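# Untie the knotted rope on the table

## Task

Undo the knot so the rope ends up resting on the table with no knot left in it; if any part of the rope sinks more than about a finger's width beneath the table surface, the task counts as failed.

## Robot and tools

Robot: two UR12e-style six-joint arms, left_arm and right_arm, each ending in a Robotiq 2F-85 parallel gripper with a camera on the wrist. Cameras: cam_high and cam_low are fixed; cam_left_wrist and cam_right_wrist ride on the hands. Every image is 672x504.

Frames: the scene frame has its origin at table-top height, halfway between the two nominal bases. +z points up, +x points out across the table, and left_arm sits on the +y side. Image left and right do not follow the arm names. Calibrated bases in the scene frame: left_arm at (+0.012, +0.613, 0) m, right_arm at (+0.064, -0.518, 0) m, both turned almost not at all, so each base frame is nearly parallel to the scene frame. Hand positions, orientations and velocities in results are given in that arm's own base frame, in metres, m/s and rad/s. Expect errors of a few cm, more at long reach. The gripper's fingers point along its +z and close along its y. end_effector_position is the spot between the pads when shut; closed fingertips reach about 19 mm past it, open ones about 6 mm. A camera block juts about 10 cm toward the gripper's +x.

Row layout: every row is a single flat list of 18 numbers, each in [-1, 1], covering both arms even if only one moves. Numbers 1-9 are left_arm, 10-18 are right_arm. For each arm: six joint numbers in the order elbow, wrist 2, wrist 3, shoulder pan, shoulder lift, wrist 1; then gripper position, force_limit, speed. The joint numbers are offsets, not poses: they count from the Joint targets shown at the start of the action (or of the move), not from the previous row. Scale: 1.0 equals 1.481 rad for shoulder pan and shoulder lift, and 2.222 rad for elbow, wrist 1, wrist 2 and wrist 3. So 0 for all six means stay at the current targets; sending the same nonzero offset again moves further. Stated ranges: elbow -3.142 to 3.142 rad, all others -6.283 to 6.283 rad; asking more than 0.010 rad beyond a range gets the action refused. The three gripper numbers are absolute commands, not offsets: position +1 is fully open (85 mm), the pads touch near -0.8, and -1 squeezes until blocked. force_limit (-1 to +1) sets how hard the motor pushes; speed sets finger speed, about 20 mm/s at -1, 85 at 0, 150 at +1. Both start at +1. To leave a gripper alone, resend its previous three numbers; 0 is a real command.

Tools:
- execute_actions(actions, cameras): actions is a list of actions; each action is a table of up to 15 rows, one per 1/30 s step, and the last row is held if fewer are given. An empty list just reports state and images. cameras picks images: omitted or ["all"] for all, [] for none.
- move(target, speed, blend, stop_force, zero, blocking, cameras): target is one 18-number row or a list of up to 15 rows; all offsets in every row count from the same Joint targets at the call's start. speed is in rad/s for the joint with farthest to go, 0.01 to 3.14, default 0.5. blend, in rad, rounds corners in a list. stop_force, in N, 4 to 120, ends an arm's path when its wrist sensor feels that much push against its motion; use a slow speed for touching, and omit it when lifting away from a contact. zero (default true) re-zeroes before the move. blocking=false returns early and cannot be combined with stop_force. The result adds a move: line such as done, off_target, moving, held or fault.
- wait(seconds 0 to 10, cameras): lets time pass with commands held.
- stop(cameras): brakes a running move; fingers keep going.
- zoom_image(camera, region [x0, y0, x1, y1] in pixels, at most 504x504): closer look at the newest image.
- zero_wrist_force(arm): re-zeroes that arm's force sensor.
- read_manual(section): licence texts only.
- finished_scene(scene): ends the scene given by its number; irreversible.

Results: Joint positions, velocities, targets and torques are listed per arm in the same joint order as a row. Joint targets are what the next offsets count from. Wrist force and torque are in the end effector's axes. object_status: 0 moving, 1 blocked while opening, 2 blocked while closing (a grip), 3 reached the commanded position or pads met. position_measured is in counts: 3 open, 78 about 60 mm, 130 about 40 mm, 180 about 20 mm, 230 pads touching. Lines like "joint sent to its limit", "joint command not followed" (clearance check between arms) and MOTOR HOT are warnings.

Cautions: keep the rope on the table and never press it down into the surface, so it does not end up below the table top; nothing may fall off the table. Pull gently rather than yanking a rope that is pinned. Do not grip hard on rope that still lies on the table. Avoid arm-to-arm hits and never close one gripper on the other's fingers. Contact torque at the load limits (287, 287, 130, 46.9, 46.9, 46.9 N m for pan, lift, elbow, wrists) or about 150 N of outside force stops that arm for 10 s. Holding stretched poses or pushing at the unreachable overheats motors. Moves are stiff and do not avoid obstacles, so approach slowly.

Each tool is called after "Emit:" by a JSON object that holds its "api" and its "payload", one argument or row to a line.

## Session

Emit:
{"api": "execute_actions", "payload": {
  "actions": []
}}

Emit:
{"api": "zoom_image", "payload": {
  "camera": "cam_high",
  "region": [215, 140, 355, 260]
}}

Scene clock: 0.00 s.
left_arm: end_effector_position=(+0.7944, -0.9009, +0.3989) position_measured=3 object_status=3 end_effector_quat_wxyz=(+0.079, +0.745, -0.540, +0.383) | right_arm: end_effector_position=(+1.3943, -0.3324, +0.1138) position_measured=3 object_status=3 end_effector_quat_wxyz=(+0.109, +0.872, +0.123, +0.461)
Joint names: [elbow, wrist 2, wrist 3, shoulder pan, shoulder lift, wrist 1]
Joint positions: left_arm=[1.263 -1.429 -2.856 -1.028 -0.958 -2.669] | right_arm=[-0.659 1.591 2.756 3.025 -2.833 -0.233]
Joint velocities: within noise
Joint torques (N m): no reading
Wrist force (N): no reading
Wrist torque (N m): no reading
Wrist force, peak (N): no reading
Joint targets: left_arm=[1.263 -1.429 -2.856 -1.028 -0.958 -2.669] | right_arm=[-0.659 1.591 2.756 3.025 -2.833 -0.233]
Tool commands: left_gripper/position=+1.0 left_gripper/force_limit=+1.0 left_gripper/speed=+1.0 right_gripper/position=+1.0 right_gripper/force_limit=+1.0 right_gripper/speed=+1.0
camera_calibration:
cam_left_wrist: T_world_to_cam=[[-0.840099, -0.476005, -0.260102, 0.34232], [-0.364914, 0.850733, -0.378273, 1.23283], [0.401338, -0.222872, -0.888401, -0.0430547], [0, 0, 0, 1]] pos_world=[0.754738, -0.895457, 0.517134]
cam_right_wrist: T_world_to_cam=[[-0.0468245, -0.956207, 0.288921, -0.284042], [-0.756366, -0.154987, -0.635523, 1.10646], [0.652471, -0.248288, -0.715985, -0.780833], [0, 0, 0, 1]] pos_world=[1.33306, -0.293988, 0.226185]

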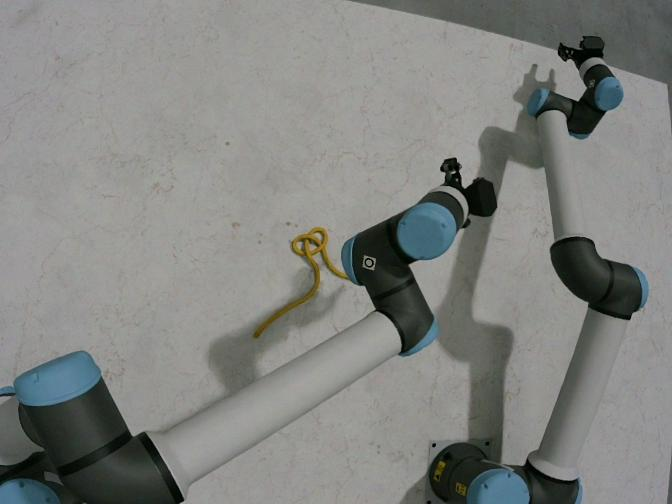

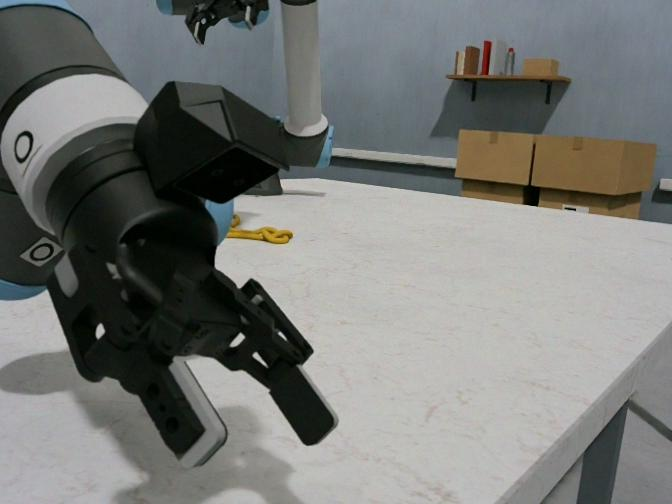

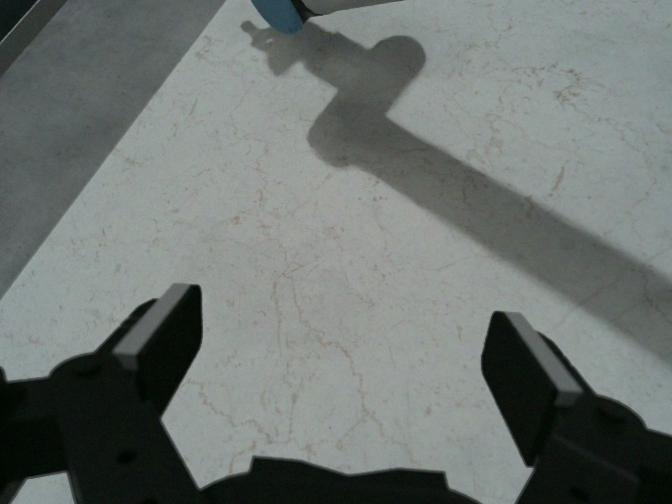

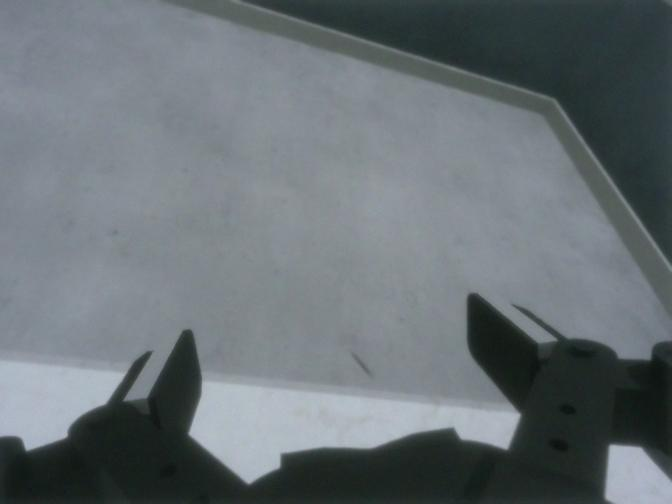

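Scaled by 3.600 from the camera's 672x504 image, which has a finer 960x720 frame.

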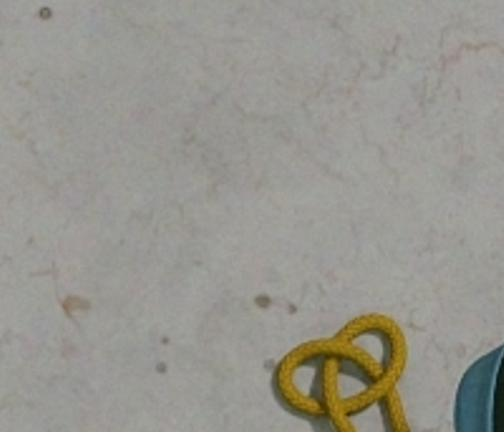

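Emit:
{"api": "zoom_image", "payload": {
  "camera": "cam_high",
  "region": [280, 215, 350, 285]
}}

Emit:
{"api": "zoom_image", "payload": {
  "camera": "cam_high",
  "region": [245, 220, 365, 345]
}}

Scaled by 7.200 from the camera's 672x504 image, which has a finer 960x720 frame.

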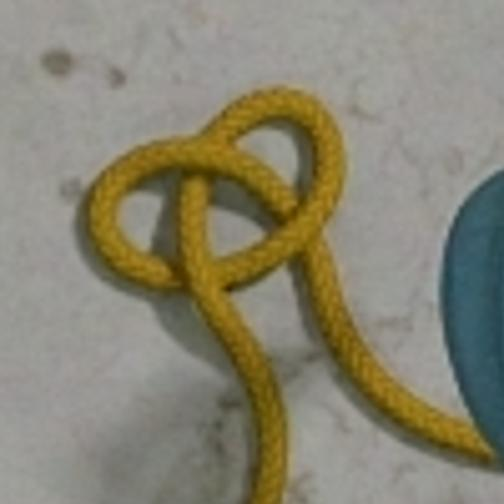

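Scaled by 4.032 from the camera's 672x504 image, which has a finer 960x720 frame.

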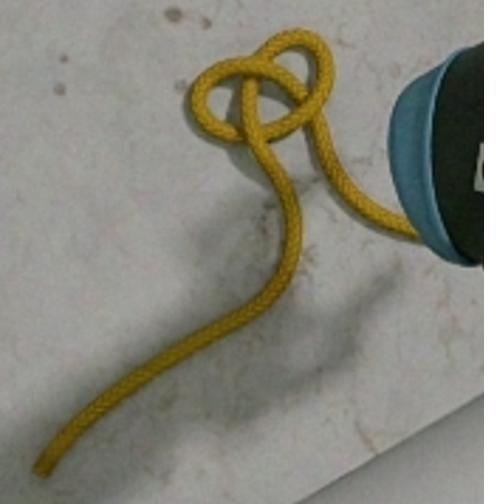

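Emit:
{"api": "move", "payload": {
  "target": [0.225,0,0,0.8778,-0.2026,-0.09,1,1,1,0,0,0,0,0,0,1,1,1],
  "speed": 1.0,
  "cameras": ["cam_high"]
}}

Emit:
{"api": "zoom_image", "payload": {
  "camera": "cam_high",
  "region": [245, 215, 385, 345]
}}

Scene clock: 31.73 s.
left_arm: end_effector_position=(+0.8796, +0.4682, +0.3759) position_measured=3 object_status=3 end_effector_quat_wxyz=(-0.169, +0.920, +0.021, +0.353) | right_arm: end_effector_position=(+1.3943, -0.3324, +0.1138) position_measured=3 object_status=3 end_effector_quat_wxyz=(+0.109, +0.872, +0.123, +0.461)
Joint names: [elbow, wrist 2, wrist 3, shoulder pan, shoulder lift, wrist 1]
Joint positions: left_arm=[1.763 -1.429 -2.856 0.272 -1.258 -2.869] | right_arm=[-0.659 1.591 2.756 3.025 -2.833 -0.233]
Joint velocities: within noise
Joint torques (N m): left_arm=[-33.38 0.94 -0.04 20.24 -79.93 -10.35] | right_arm=[46.81 -0.26 0.97 1.27 136.67 4.79]
Wrist force (N): left_arm=[-0.8 -0.2 0.8] | right_arm=[0.0 0.1 0.0]
Wrist torque (N m): left_arm=[-0.04 0.15 -0.01] | right_arm=[0.01 0.01 0.00]
Wrist force, peak (N): left_arm=[-3.7 -6.7 0.5] | right_arm=[0.4 0.4 -0.3]
Joint targets: left_arm=[1.763 -1.429 -2.856 0.273 -1.258 -2.869] | right_arm=[-0.659 1.591 2.756 3.025 -2.833 -0.233]
move: done
Images, in order (width x height): cam_high 672x504.

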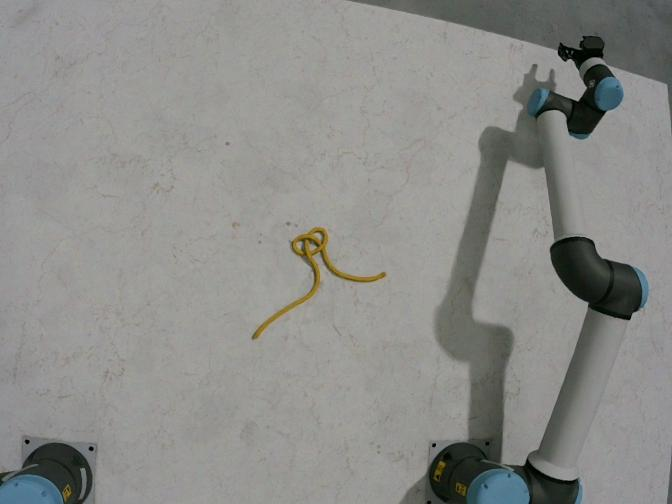

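Scaled by 3.600 from the camera's 672x504 image, which has a finer 960x720 frame.

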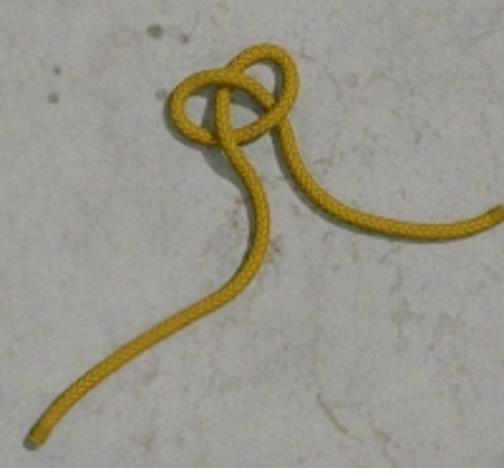

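Emit:
{"api": "move", "payload": {
  "target": [0,0,0,0,0,0,1,1,1,-0.5144,-0.0091,0.0729,0.6589,0.657,-0.3679,-0.28,-0.5,-0.5],
  "speed": 0.8,
  "cameras": ["cam_high","cam_right_wrist"]
}}

Emit:
{"api": "zoom_image", "payload": {
  "camera": "cam_right_wrist",
  "region": [200, 100, 500, 320]
}}

Scene clock: 51.80 s.
left_arm: end_effector_position=(+0.8793, +0.4685, +0.3758) position_measured=3 object_status=3 end_effector_quat_wxyz=(-0.169, +0.920, +0.022, +0.353) | right_arm: end_effector_position=(+0.6482, +0.4852, +0.1997) position_measured=164 object_status=3 end_effector_quat_wxyz=(+0.000, +0.857, +0.516, +0.000) end_effector_velocity=(-0.004, +0.000, -0.001) end_effector_angular_velocity=(-0.004, +0.003, +0.002)
Joint names: [elbow, wrist 2, wrist 3, shoulder pan, shoulder lift, wrist 1]
Joint positions: left_arm=[1.763 -1.429 -2.856 0.273 -1.258 -2.869] | right_arm=[-1.802 1.571 2.918 4.001 -1.86 -1.05]
Joint velocities: left_arm=[within noise] | right_arm=[-0.005 0 0.001 0.003 0.003 -0.003]
Joint torques (N m): left_arm=[-48.27 1.45 0.57 15.78 -80.02 -8.63] | right_arm=[33.89 -3.66 3.01 27.46 90.77 2.18]
Wrist force (N): left_arm=[-0.2 -0.3 0.3] | right_arm=[1.7 1.6 0.4]
Wrist torque (N m): left_arm=[-0.06 0.06 -0.01] | right_arm=[0.12 0.02 -0.05]
Wrist force, peak (N): left_arm=[-0.9 -1.1 0.6] | right_arm=[0.6 -6.7 -1.1]
Joint targets: left_arm=[1.763 -1.429 -2.856 0.273 -1.258 -2.869] | right_arm=[-1.802 1.571 2.918 4.001 -1.860 -1.050]
move: done
camera_calibration:
cam_right_wrist: T_world_to_cam=[[0.823896, -0.552855, 0.124687, -0.289257], [-0.564552, -0.781283, 0.26623, 0.722999], [-0.0497711, -0.289738, -0.955811, 0.493625], [0, 0, 0, 1]] pos_world=[0.671056, 0.547972, 0.315395]
Images, in order (width x height): cam_high 672x504, cam_right_wrist 672x504.

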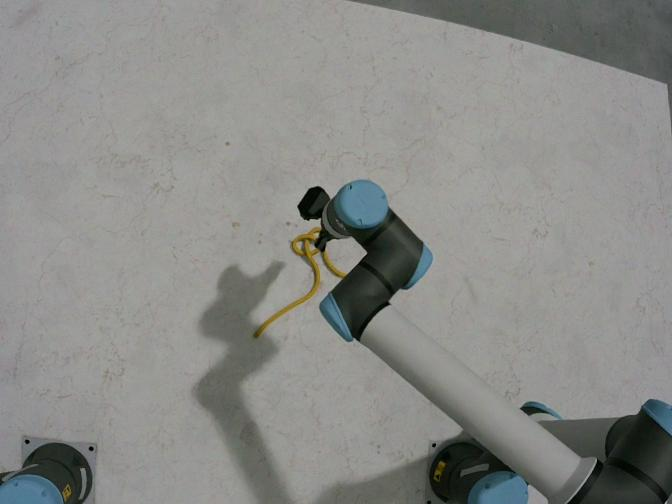

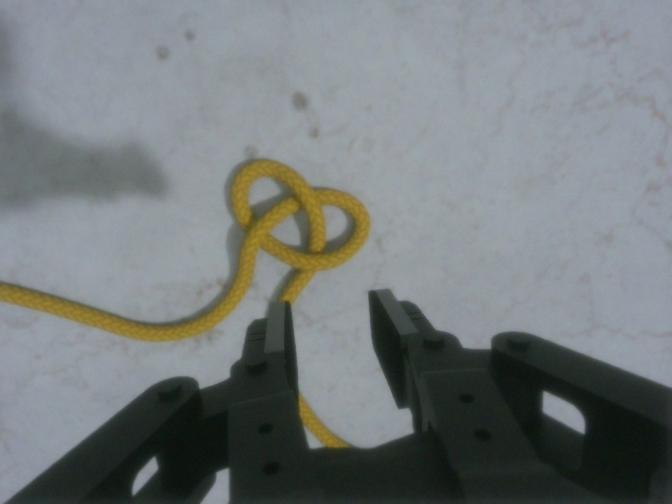

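Scaled by 1.680 from the camera's 672x504 image, which has a finer 960x720 frame.

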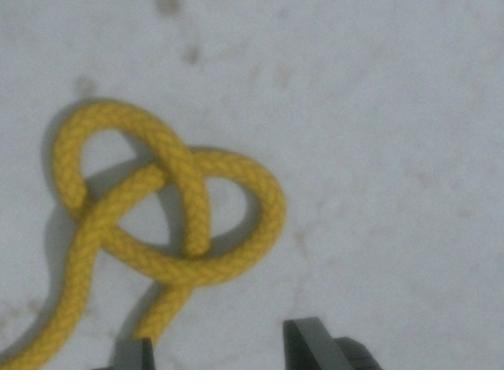

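Emit:
{"api": "move", "payload": {
  "target": [0,0,0,0,0,0,1,1,1,-0.0383,0,-0.0221,-0.0078,-0.0806,0.0919,-0.54,-0.5,-0.5],
  "speed": 0.4,
  "cameras": ["cam_right_wrist"]
}}

Emit:
{"api": "zoom_image", "payload": {
  "camera": "cam_right_wrist",
  "region": [200, 150, 500, 370]
}}

Scene clock: 79.80 s.
left_arm: end_effector_position=(+0.8793, +0.4685, +0.3758) position_measured=3 object_status=3 end_effector_quat_wxyz=(-0.169, +0.920, +0.022, +0.353) | right_arm: end_effector_position=(+0.6537, +0.4781, +0.0802) position_measured=197 object_status=3 end_effector_quat_wxyz=(+0.000, +0.847, +0.532, +0.000)
Joint names: [elbow, wrist 2, wrist 3, shoulder pan, shoulder lift, wrist 1]
Joint positions: left_arm=[1.763 -1.429 -2.856 0.273 -1.258 -2.869] | right_arm=[-1.887 1.571 2.869 3.99 -1.979 -0.846]
Joint velocities: within noise
Joint torques (N m): left_arm=[-52.81 1.64 0.13 17.43 -82.24 -6.56] | right_arm=[28.15 -3.28 -2.71 -22.77 57.56 7.37]
Wrist force (N): left_arm=[-0.1 -0.3 0.5] | right_arm=[1.6 1.3 0.7]
Wrist torque (N m): left_arm=[-0.06 0.03 0.00] | right_arm=[0.11 0.00 -0.09]
Wrist force, peak (N): left_arm=[-0.6 -1.1 0.6] | right_arm=[1.3 1.7 2.2]
Joint targets: left_arm=[1.763 -1.429 -2.856 0.273 -1.258 -2.869] | right_arm=[-1.887 1.571 2.869 3.990 -1.979 -0.846]
move: done
camera_calibration:
cam_right_wrist: T_world_to_cam=[[0.844281, -0.521214, 0.124605, -0.311152], [-0.534467, -0.801939, 0.266908, 0.742494], [-0.0391904, -0.291943, -0.955632, 0.371795], [0, 0, 0, 1]] pos_world=[0.674109, 0.541801, 0.195892]
Images, in order (width x height): cam_right_wrist 672x504.

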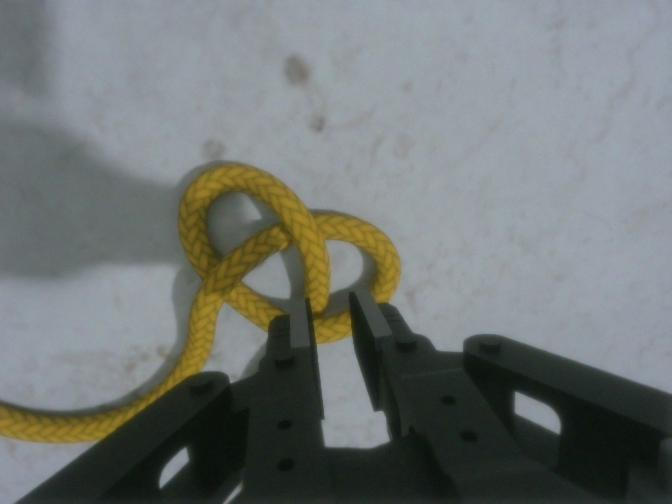

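Scaled by 1.680 from the camera's 672x504 image, which has a finer 960x720 frame.

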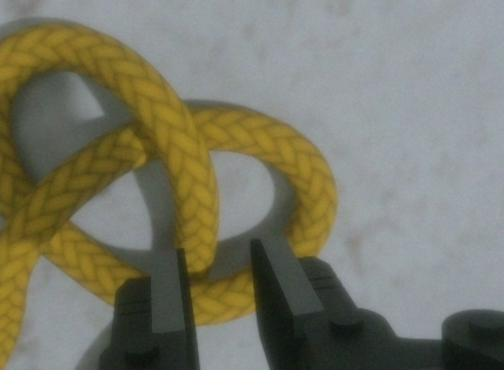

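Emit:
{"api": "move", "payload": {
  "target": [0,0,0,0,0,0,1,1,1,-0.0121,0,0,0,-0.0473,0.0437,-0.54,-0.5,-0.5],
  "speed": 0.05,
  "stop_force": 6,
  "cameras": ["cam_right_wrist"]
}}

Emit:
{"api": "zoom_image", "payload": {
  "camera": "cam_right_wrist",
  "region": [170, 170, 500, 420]
}}

Scene clock: 92.73 s.
left_arm: end_effector_position=(+0.8793, +0.4685, +0.3758) position_measured=3 object_status=3 end_effector_quat_wxyz=(-0.169, +0.920, +0.022, +0.353) | right_arm: end_effector_position=(+0.6537, +0.4782, +0.0219) position_measured=197 object_status=3 end_effector_quat_wxyz=(+0.000, +0.847, +0.532, +0.000)
Joint names: [elbow, wrist 2, wrist 3, shoulder pan, shoulder lift, wrist 1]
Joint positions: left_arm=[1.763 -1.429 -2.856 0.273 -1.258 -2.869] | right_arm=[-1.914 1.571 2.869 3.99 -2.049 -0.749]
Joint velocities: within noise
Joint torques (N m): left_arm=[-50.59 1.58 0.54 12.22 -79.62 -4.75] | right_arm=[26.03 -2.46 -2.35 -19.77 66.36 6.95]
Wrist force (N): left_arm=[-0.7 -0.6 0.5] | right_arm=[1.6 1.3 0.6]
Wrist torque (N m): left_arm=[-0.11 0.14 0.00] | right_arm=[0.08 0.03 -0.09]
Wrist force, peak (N): left_arm=[-0.6 -1.1 0.6] | right_arm=[1.9 1.5 0.6]
Joint targets: left_arm=[1.763 -1.429 -2.856 0.273 -1.258 -2.869] | right_arm=[-1.914 1.571 2.869 3.990 -2.049 -0.749]
move: done
camera_calibration:
cam_right_wrist: T_world_to_cam=[[0.844321, -0.521146, 0.124617, -0.304037], [-0.53441, -0.802016, 0.266789, 0.758129], [-0.0390908, -0.291852, -0.955664, 0.315974], [0, 0, 0, 1]] pos_world=[0.674208, 0.541801, 0.137593]
Images, in order (width x height): cam_right_wrist 672x504.

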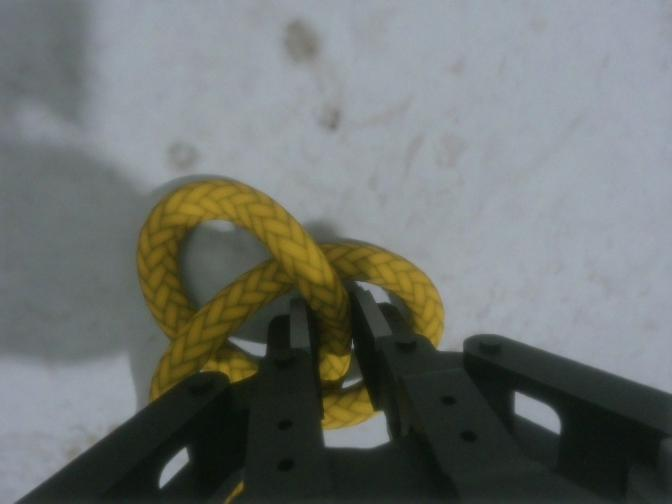

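Scaled by 1.527 from the camera's 672x504 image, which has a finer 960x720 frame.

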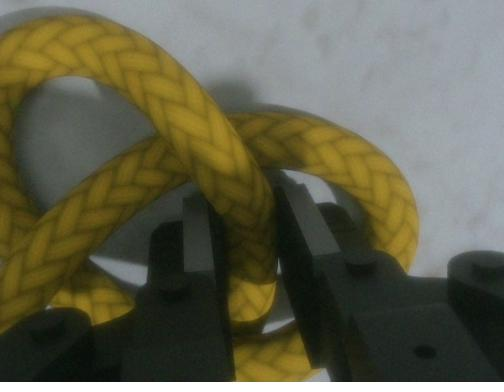

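Emit:
{"api": "execute_actions", "payload": {
  "actions": [
    [[0,0,0,0,0,0,1,1,1,0,0,0,0,0,0,-1,-0.4,-1]],
    [[0,0,0,0,0,0,1,1,1,0,0,0,0,0,0,-1,-0.4,-1]]
  ],
  "cameras": ["cam_right_wrist"]
}}

Emit:
{"api": "zoom_image", "payload": {
  "camera": "cam_right_wrist",
  "region": [170, 170, 500, 420]
}}

Scene clock: 97.90 s.
left_arm: end_effector_position=(+0.8793, +0.4685, +0.3758) position_measured=3 object_status=3 end_effector_quat_wxyz=(-0.169, +0.920, +0.022, +0.353) | right_arm: end_effector_position=(+0.6537, +0.4782, +0.0219) position_measured=202 object_status=2 end_effector_quat_wxyz=(+0.000, +0.847, +0.532, +0.000)
Joint names: [elbow, wrist 2, wrist 3, shoulder pan, shoulder lift, wrist 1]
Joint positions: left_arm=[1.763 -1.429 -2.856 0.273 -1.258 -2.869] | right_arm=[-1.914 1.571 2.869 3.99 -2.049 -0.749]
Joint velocities: within noise
Joint torques (N m): left_arm=[-50.42 1.28 1.09 7.76 -76.36 -2.77] | right_arm=[32.1 -2.27 -2.69 -19.39 67.07 5.33]
Wrist force (N): left_arm=[-0.5 -0.6 0.3] | right_arm=[1.3 1.3 -1.1]
Wrist torque (N m): left_arm=[-0.10 0.10 0.00] | right_arm=[0.07 0.03 -0.09]
Wrist force, peak (N): left_arm=[-0.4 -1.1 0.6] | right_arm=[1.7 1.3 -1.3]
Joint targets: left_arm=[1.763 -1.429 -2.856 0.273 -1.258 -2.869] | right_arm=[-1.914 1.571 2.869 3.990 -2.049 -0.749]
camera_calibration:
cam_right_wrist: T_world_to_cam=[[0.844321, -0.521146, 0.124617, -0.304037], [-0.53441, -0.802016, 0.266789, 0.758129], [-0.0390908, -0.291852, -0.955664, 0.315974], [0, 0, 0, 1]] pos_world=[0.674208, 0.541801, 0.137593]
Images, in order (width x height): cam_right_wrist 672x504.

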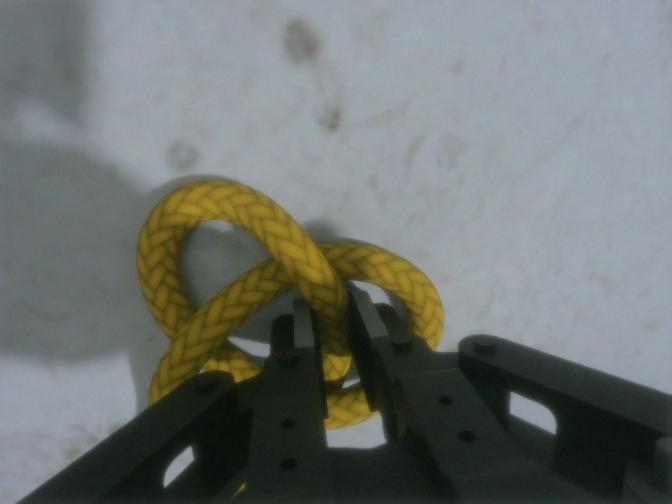

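Scaled by 1.527 from the camera's 672x504 image, which has a finer 960x720 frame.

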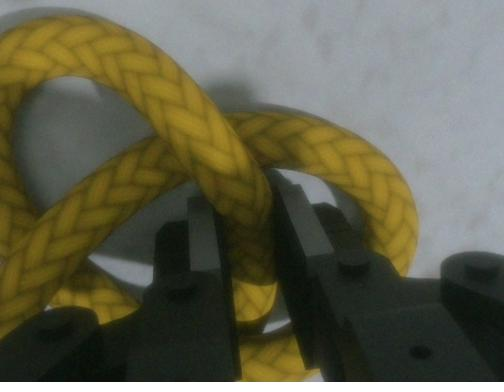

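Emit:
{"api": "move", "payload": {
  "target": [0,0,0,0,0,0,1,1,1,0.077,0,0,0.0006,0.0329,-0.099,-1,-0.4,-1],
  "speed": 0.12,
  "cameras": ["cam_high","cam_low","cam_right_wrist"]
}}

Emit:
{"api": "zoom_image", "payload": {
  "camera": "cam_low",
  "region": [180, 160, 330, 270]
}}

Emit:
{"api": "zoom_image", "payload": {
  "camera": "cam_high",
  "region": [265, 200, 405, 310]
}}

Scene clock: 117.37 s.
left_arm: end_effector_position=(+0.8793, +0.4685, +0.3758) position_measured=3 object_status=3 end_effector_quat_wxyz=(-0.169, +0.920, +0.022, +0.353) | right_arm: end_effector_position=(+0.6896, +0.5200, +0.1297) position_measured=202 object_status=2 end_effector_quat_wxyz=(+0.000, +0.847, +0.532, +0.000)
Joint names: [elbow, wrist 2, wrist 3, shoulder pan, shoulder lift, wrist 1]
Joint positions: left_arm=[1.763 -1.429 -2.856 0.273 -1.258 -2.869] | right_arm=[-1.744 1.571 2.869 3.991 -2.001 -0.968]
Joint velocities: within noise
Joint torques (N m): left_arm=[-48.75 1.69 1.36 8.24 -78.06 -2.47] | right_arm=[57.11 -1.96 -2.11 20.01 99.53 3.03]
Wrist force (N): left_arm=[-0.7 -0.7 0.0] | right_arm=[1.5 1.4 0.1]
Wrist torque (N m): left_arm=[-0.12 0.13 -0.01] | right_arm=[0.09 0.06 -0.10]
Wrist force, peak (N): left_arm=[-0.7 -1.0 0.5] | right_arm=[1.7 1.4 -1.1]
Joint targets: left_arm=[1.763 -1.429 -2.856 0.273 -1.258 -2.869] | right_arm=[-1.743 1.571 2.869 3.991 -2.001 -0.969]
move: done
camera_calibration:
cam_right_wrist: T_world_to_cam=[[0.844789, -0.520389, 0.124607, -0.32663], [-0.533685, -0.802474, 0.266863, 0.781838], [-0.0388786, -0.291944, -0.955645, 0.43252], [0, 0, 0, 1]] pos_world=[0.710005, 0.583702, 0.245392]
Images, in order (width x height): cam_high 672x504, cam_low 672x504, cam_right_wrist 672x504.

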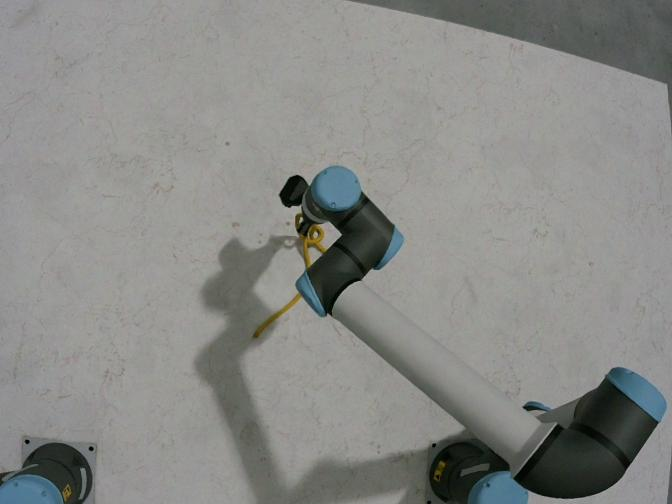

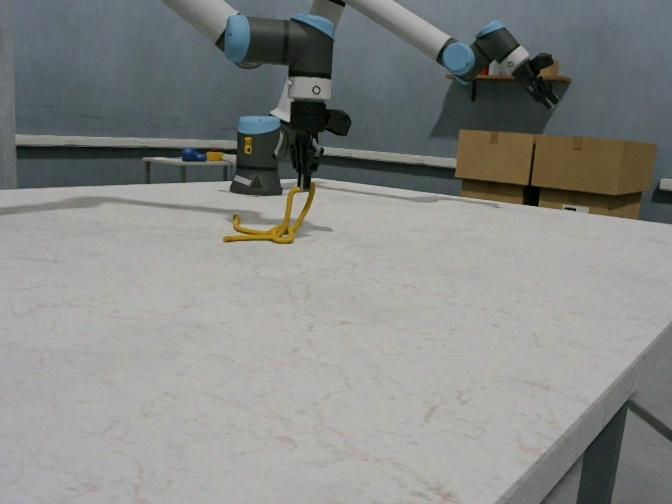

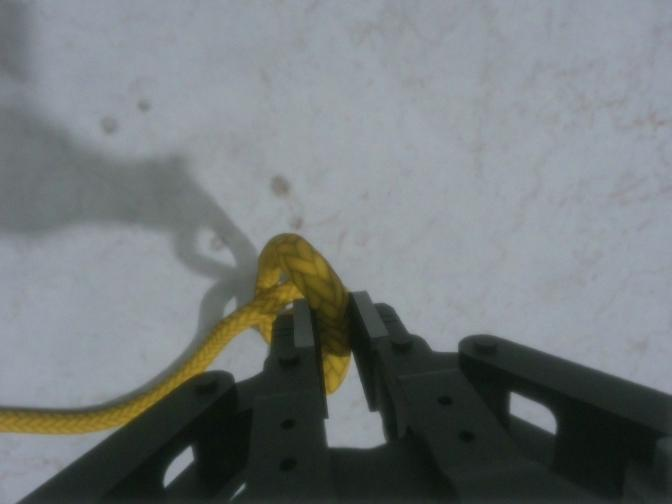

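Scaled by 3.360 from the camera's 672x504 image, which has a finer 960x720 frame.

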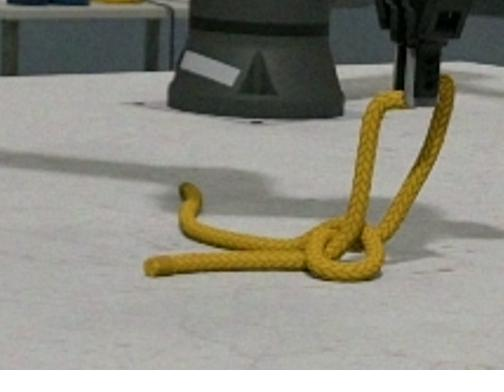

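Scaled by 3.600 from the camera's 672x504 image, which has a finer 960x720 frame.

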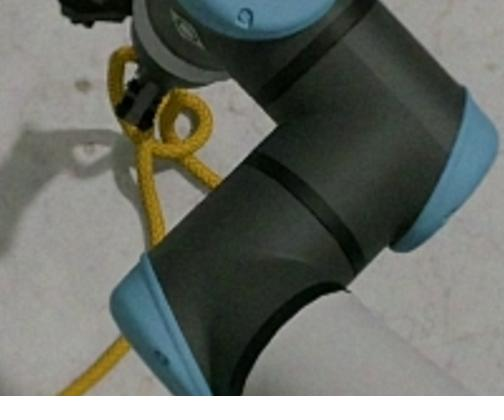

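Emit:
{"api": "move", "payload": {
  "target": [
    [0,0,0,0,0,0,1,1,1,0.0,0,-0.4,0.0,0.0,0.0,-1,-0.4,-1],
    [0,0,0,0,0,0,1,1,1,0.0273,0,-0.6296,0.0052,-0.1142,0.0488,-1,-0.4,-1]
  ],
  "speed": 0.5,
  "blend": 0.1,
  "cameras": ["cam_high","cam_low","cam_right_wrist"]
}}

Emit:
{"api": "zoom_image", "payload": {
  "camera": "cam_low",
  "region": [180, 160, 330, 270]
}}

Emit:
{"api": "zoom_image", "payload": {
  "camera": "cam_high",
  "region": [235, 180, 375, 310]
}}

Scene clock: 141.50 s.
left_arm: end_effector_position=(+0.8793, +0.4685, +0.3758) position_measured=3 object_status=3 end_effector_quat_wxyz=(-0.169, +0.920, +0.022, +0.353) | right_arm: end_effector_position=(+0.7199, +0.5649, +0.0299) position_measured=202 object_status=2 end_effector_quat_wxyz=(+0.000, +0.302, +0.953, +0.000)
Joint names: [elbow, wrist 2, wrist 3, shoulder pan, shoulder lift, wrist 1]
Joint positions: left_arm=[1.763 -1.429 -2.856 0.273 -1.258 -2.869] | right_arm=[-1.683 1.571 1.47 3.998 -2.17 -0.86]
Joint velocities: within noise
Joint torques (N m): left_arm=[-46.62 1.17 1.52 4.1 -77.18 -2.57] | right_arm=[55.75 -1.24 -1.9 19.46 78.18 7.17]
Wrist force (N): left_arm=[-0.3 -0.8 0.3] | right_arm=[1.9 1.2 0.6]
Wrist torque (N m): left_arm=[-0.14 0.08 0.00] | right_arm=[0.06 -0.05 -0.12]
Wrist force, peak (N): left_arm=[-0.3 -1.2 0.7] | right_arm=[1.6 1.8 0.9]
Joint targets: left_arm=[1.763 -1.429 -2.856 0.273 -1.258 -2.869] | right_arm=[-1.683 1.571 1.470 3.998 -2.170 -0.860]
move: done
camera_calibration:
cam_right_wrist: T_world_to_cam=[[0.651804, 0.74806, 0.124729, -0.894076], [0.704266, -0.658062, 0.266391, -0.112096], [0.281356, -0.0857923, -0.955761, 0.00441051], [0, 0, 0, 1]] pos_world=[0.660466, 0.595435, 0.145594]
Images, in order (width x height): cam_high 672x504, cam_low 672x504, cam_right_wrist 672x504.

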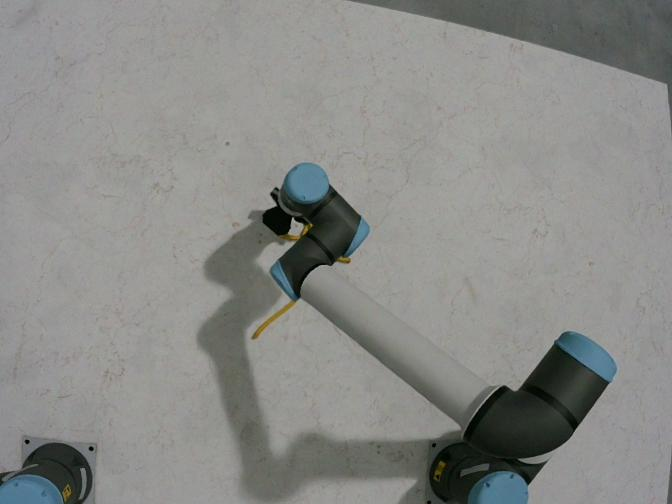

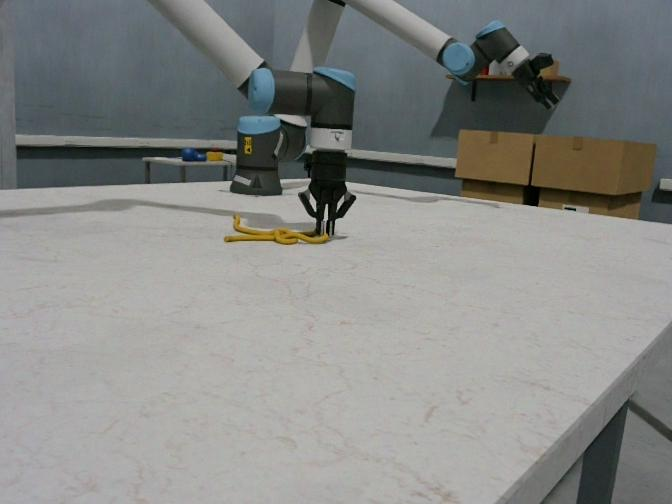

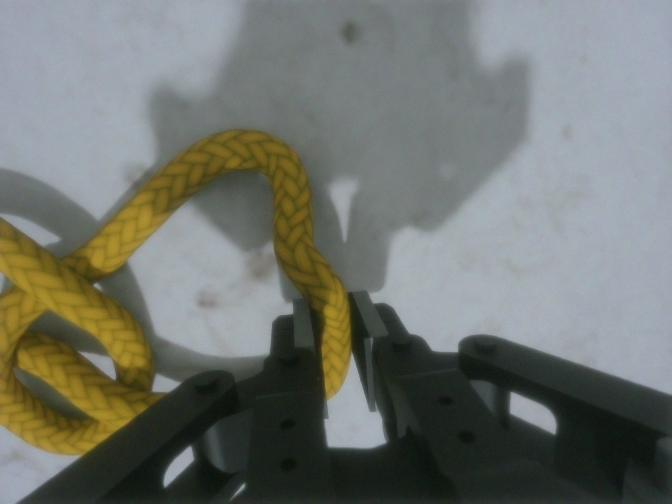

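Scaled by 3.360 from the camera's 672x504 image, which has a finer 960x720 frame.

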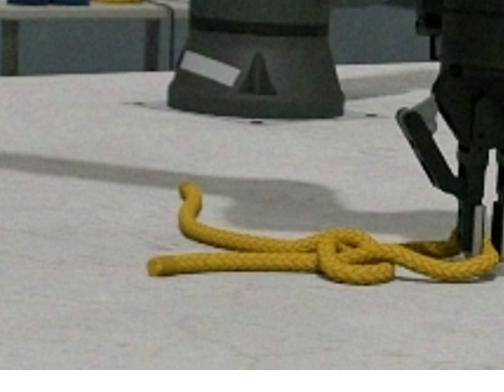

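Scaled by 3.600 from the camera's 672x504 image, which has a finer 960x720 frame.

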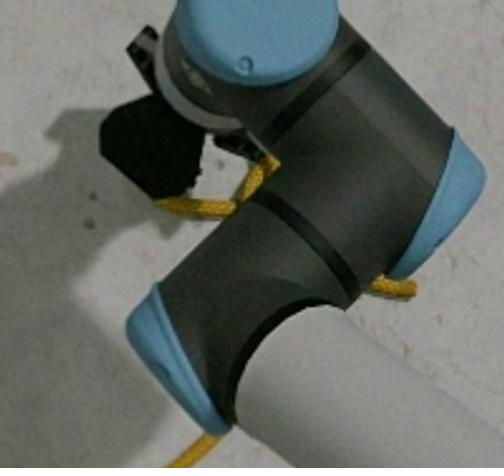

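Emit:
{"api": "execute_actions", "payload": {
  "actions": [
    [[0,0,0,0,0,0,1,1,1,0,0,0,0,0,0,-0.2,-0.4,-1]],
    [[0,0,0,0,0,0,1,1,1,0,0,0,0,0,0,-0.2,-0.4,-1]]
  ],
  "cameras": []
}}

Emit:
{"api": "move", "payload": {
  "target": [0,0,0,0,0,0,1,1,1,0.0478,0,0,0,0.1031,-0.1165,-0.2,-0.4,-1],
  "speed": 0.3,
  "cameras": ["cam_high","cam_low","cam_right_wrist"]
}}

Emit:
{"api": "zoom_image", "payload": {
  "camera": "cam_right_wrist",
  "region": [60, 100, 400, 400]
}}

Scene clock: 149.97 s.
left_arm: end_effector_position=(+0.8793, +0.4685, +0.3758) position_measured=3 object_status=3 end_effector_quat_wxyz=(-0.169, +0.920, +0.022, +0.353) | right_arm: end_effector_position=(+0.7199, +0.5649, +0.0298) position_measured=154 object_status=0 end_effector_quat_wxyz=(+0.000, +0.302, +0.953, +0.000)
Joint names: [elbow, wrist 2, wrist 3, shoulder pan, shoulder lift, wrist 1]
Joint positions: left_arm=[1.763 -1.429 -2.856 0.273 -1.258 -2.869] | right_arm=[-1.683 1.571 1.47 3.998 -2.17 -0.86]
Joint velocities: within noise
Joint torques (N m): left_arm=[-46.17 1.36 1.53 -0.39 -76.3 -2.56] | right_arm=[47.25 -0.91 -2.57 15.95 77.53 5.75]
Wrist force (N): left_arm=[-0.7 -0.5 0.5] | right_arm=[1.8 1.3 0.1]
Wrist torque (N m): left_arm=[-0.08 0.13 0.00] | right_arm=[0.07 -0.04 -0.12]
Wrist force, peak (N): left_arm=[-0.6 -1.1 0.7] | right_arm=[2.0 1.3 0.6]
Joint targets: left_arm=[1.763 -1.429 -2.856 0.273 -1.258 -2.869] | right_arm=[-1.683 1.571 1.470 3.998 -2.170 -0.860]
No camera images: "cameras" was empty.

Scene clock: 151.50 s.
left_arm: end_effector_position=(+0.8793, +0.4685, +0.3758) position_measured=3 object_status=3 end_effector_quat_wxyz=(-0.169, +0.920, +0.022, +0.353) | right_arm: end_effector_position=(+0.7199, +0.5650, +0.1996) position_measured=154 object_status=3 end_effector_quat_wxyz=(+0.000, +0.302, +0.953, +0.000)
Joint names: [elbow, wrist 2, wrist 3, shoulder pan, shoulder lift, wrist 1]
Joint positions: left_arm=[1.763 -1.429 -2.856 0.273 -1.258 -2.869] | right_arm=[-1.577 1.571 1.47 3.998 -2.017 -1.119]
Joint velocities: within noise
Joint torques (N m): left_arm=[-43.99 1.54 2.28 2.21 -76.79 -2.47] | right_arm=[61.31 -0.66 -2.81 18.9 104.45 2.02]
Wrist force (N): left_arm=[-0.4 -0.4 0.3] | right_arm=[1.8 0.8 0.5]
Wrist torque (N m): left_arm=[-0.07 0.09 0.00] | right_arm=[0.00 0.00 -0.13]
Wrist force, peak (N): left_arm=[-1.1 -0.8 0.3] | right_arm=[1.5 0.4 2.9]
Joint targets: left_arm=[1.763 -1.429 -2.856 0.273 -1.258 -2.869] | right_arm=[-1.576 1.571 1.470 3.998 -2.017 -1.119]
move: done
camera_calibration:
cam_right_wrist: T_world_to_cam=[[0.651493, 0.748312, 0.124844, -0.915287], [0.704514, -0.657803, 0.266374, -0.157686], [0.281453, -0.0855866, -0.955751, 0.166385], [0, 0, 0, 1]] pos_world=[0.660566, 0.595434, 0.315294]
Images, in order (width x height): cam_high 672x504, cam_low 672x504, cam_right_wrist 672x504.

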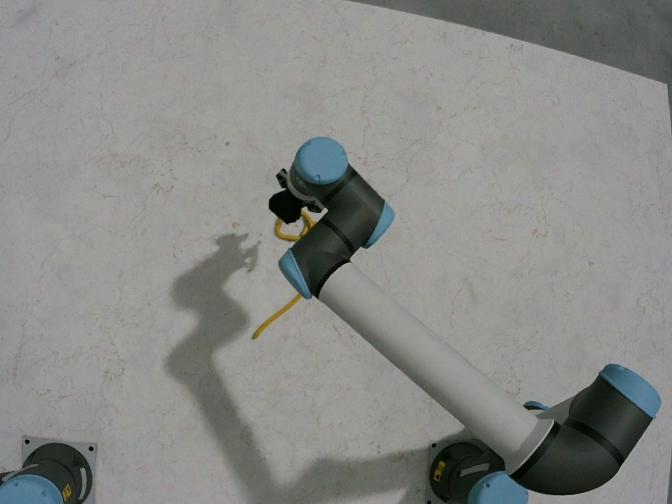

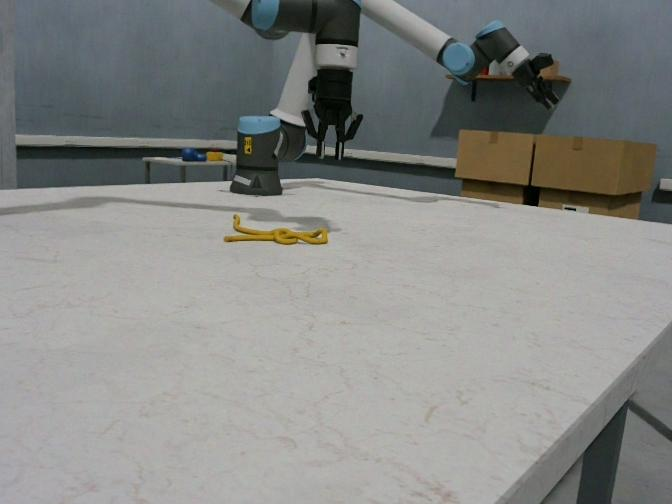

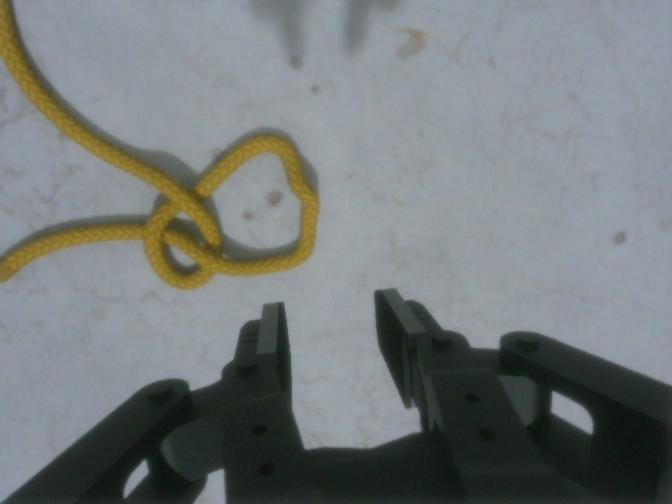

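Scaled by 1.482 from the camera's 672x504 image, which has a finer 960x720 frame.

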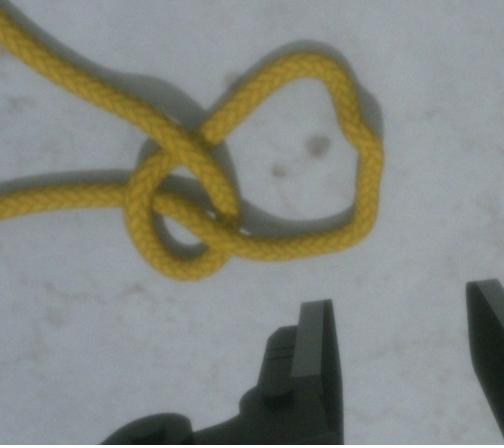

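Emit:
{"api": "move", "payload": {
  "target": [0,0,0,0,0,0,1,1,1,-0.0686,0,-0.7113,-0.0263,-0.0408,0.0958,-0.4,-0.5,-0.5],
  "speed": 0.8,
  "cameras": ["cam_right_wrist"]
}}

Scene clock: 169.97 s.
left_arm: end_effector_position=(+0.8793, +0.4685, +0.3758) position_measured=3 object_status=3 end_effector_quat_wxyz=(-0.169, +0.920, +0.022, +0.353) | right_arm: end_effector_position=(+0.7199, +0.5136, +0.0799) position_measured=179 object_status=3 end_effector_quat_wxyz=(+0.000, -0.448, +0.894, +0.000)
Joint names: [elbow, wrist 2, wrist 3, shoulder pan, shoulder lift, wrist 1]
Joint positions: left_arm=[1.763 -1.429 -2.856 0.273 -1.258 -2.869] | right_arm=[-1.729 1.571 -0.11 3.959 -2.078 -0.906]
Joint velocities: within noise
Joint torques (N m): left_arm=[-44.47 1.89 2.13 -2.27 -74.99 -2.4] | right_arm=[30.34 -0.51 -3.41 -22.7 70.91 6.86]
Wrist force (N): left_arm=[-0.3 -0.8 0.3] | right_arm=[1.6 1.4 0.1]
Wrist torque (N m): left_arm=[-0.15 0.07 0.00] | right_arm=[0.07 0.03 -0.12]
Wrist force, peak (N): left_arm=[-0.6 -1.0 0.8] | right_arm=[2.4 1.4 0.3]
Joint targets: left_arm=[1.763 -1.429 -2.856 0.273 -1.258 -2.869] | right_arm=[-1.729 1.571 -0.111 3.959 -2.078 -0.906]
move: done
camera_calibration:
cam_right_wrist: T_world_to_cam=[[-0.728619, 0.67335, 0.125355, 0.170141], [0.678484, 0.68455, 0.266553, -0.830175], [0.0936712, 0.279267, -0.955634, -0.0045674], [0, 0, 0, 1]] pos_world=[0.687656, 0.455008, 0.195592]
Images, in order (width x height): cam_right_wrist 672x504.

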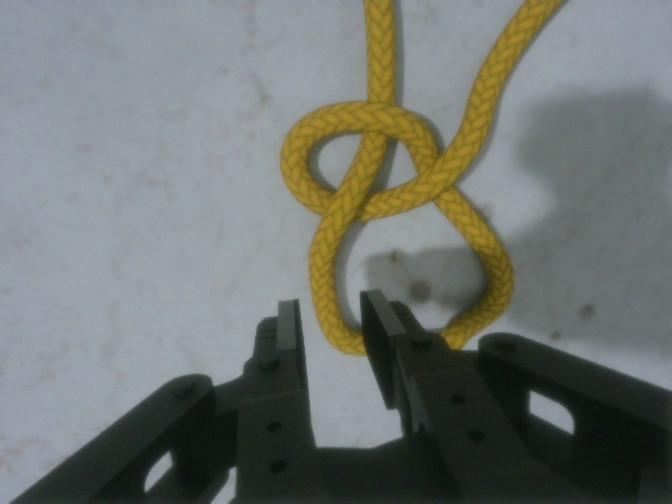

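Emit:
{"api": "move", "payload": {
  "target": [0,0,0,0,0,0,1,1,1,-0.0158,0,0.104,0.0016,-0.0387,0.0416,-0.4,-0.5,-0.5],
  "speed": 0.12,
  "stop_force": 6,
  "cameras": []
}}

Emit:
{"api": "execute_actions", "payload": {
  "actions": [
    [[0,0,0,0,0,0,1,1,1,0,0,0,0,0,0,-1,-0.4,-1]],
    [[0,0,0,0,0,0,1,1,1,0,0,0,0,0,0,-1,-0.4,-1]]
  ],
  "cameras": ["cam_right_wrist"]
}}

Scene clock: 186.37 s.
left_arm: end_effector_position=(+0.8793, +0.4685, +0.3758) position_measured=3 object_status=3 end_effector_quat_wxyz=(-0.169, +0.920, +0.022, +0.353) | right_arm: end_effector_position=(+0.7158, +0.5121, +0.0219) position_measured=179 object_status=3 end_effector_quat_wxyz=(+0.000, -0.343, +0.939, +0.000)
Joint names: [elbow, wrist 2, wrist 3, shoulder pan, shoulder lift, wrist 1]
Joint positions: left_arm=[1.763 -1.429 -2.856 0.273 -1.258 -2.869] | right_arm=[-1.764 1.571 0.12 3.962 -2.135 -0.814]
Joint velocities: within noise
Joint torques (N m): left_arm=[-40.96 1.38 2.32 -3.07 -71.65 -2.44] | right_arm=[28.21 0.32 2.9 18.24 71.16 6.69]
Wrist force (N): left_arm=[-0.1 -0.6 0.3] | right_arm=[1.4 1.5 0.2]
Wrist torque (N m): left_arm=[-0.11 0.03 -0.01] | right_arm=[0.11 0.06 -0.11]
Wrist force, peak (N): left_arm=[-0.9 -1.1 0.6] | right_arm=[1.7 1.9 0.2]
Joint targets: left_arm=[1.763 -1.429 -2.856 0.273 -1.258 -2.869] | right_arm=[-1.764 1.571 0.120 3.962 -2.135 -0.814]
move: done
No camera images: "cameras" was empty.

Scene clock: 187.57 s.
left_arm: end_effector_position=(+0.8793, +0.4685, +0.3758) position_measured=3 object_status=3 end_effector_quat_wxyz=(-0.169, +0.920, +0.022, +0.353) | right_arm: end_effector_position=(+0.7158, +0.5121, +0.0219) position_measured=203 object_status=2 end_effector_quat_wxyz=(+0.000, -0.343, +0.939, +0.000)
Joint names: [elbow, wrist 2, wrist 3, shoulder pan, shoulder lift, wrist 1]
Joint positions: left_arm=[1.763 -1.429 -2.856 0.273 -1.258 -2.869] | right_arm=[-1.764 1.571 0.12 3.962 -2.135 -0.814]
Joint velocities: within noise
Joint torques (N m): left_arm=[-40.65 1.55 2.03 -4.83 -71.82 -2.4] | right_arm=[30.26 0.36 3.1 20.71 72.55 6.24]
Wrist force (N): left_arm=[-0.5 -0.8 0.7] | right_arm=[1.6 1.6 -0.1]
Wrist torque (N m): left_arm=[-0.13 0.10 0.00] | right_arm=[0.13 0.01 -0.11]
Wrist force, peak (N): left_arm=[-0.7 -1.0 0.5] | right_arm=[1.8 1.7 -0.1]
Joint targets: left_arm=[1.763 -1.429 -2.856 0.273 -1.258 -2.869] | right_arm=[-1.764 1.571 0.120 3.962 -2.135 -0.814]
camera_calibration:
cam_right_wrist: T_world_to_cam=[[-0.557344, 0.820775, 0.125286, -0.0227235], [0.815795, 0.513285, 0.26649, -0.821553], [0.154421, 0.250734, -0.95566, -0.0880957], [0, 0, 0, 1]] pos_world=[0.671158, 0.46243, 0.137593]
Images, in order (width x height): cam_right_wrist 672x504.

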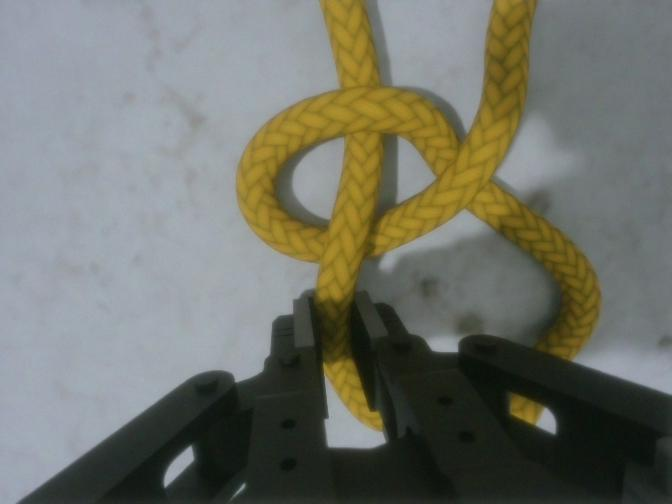

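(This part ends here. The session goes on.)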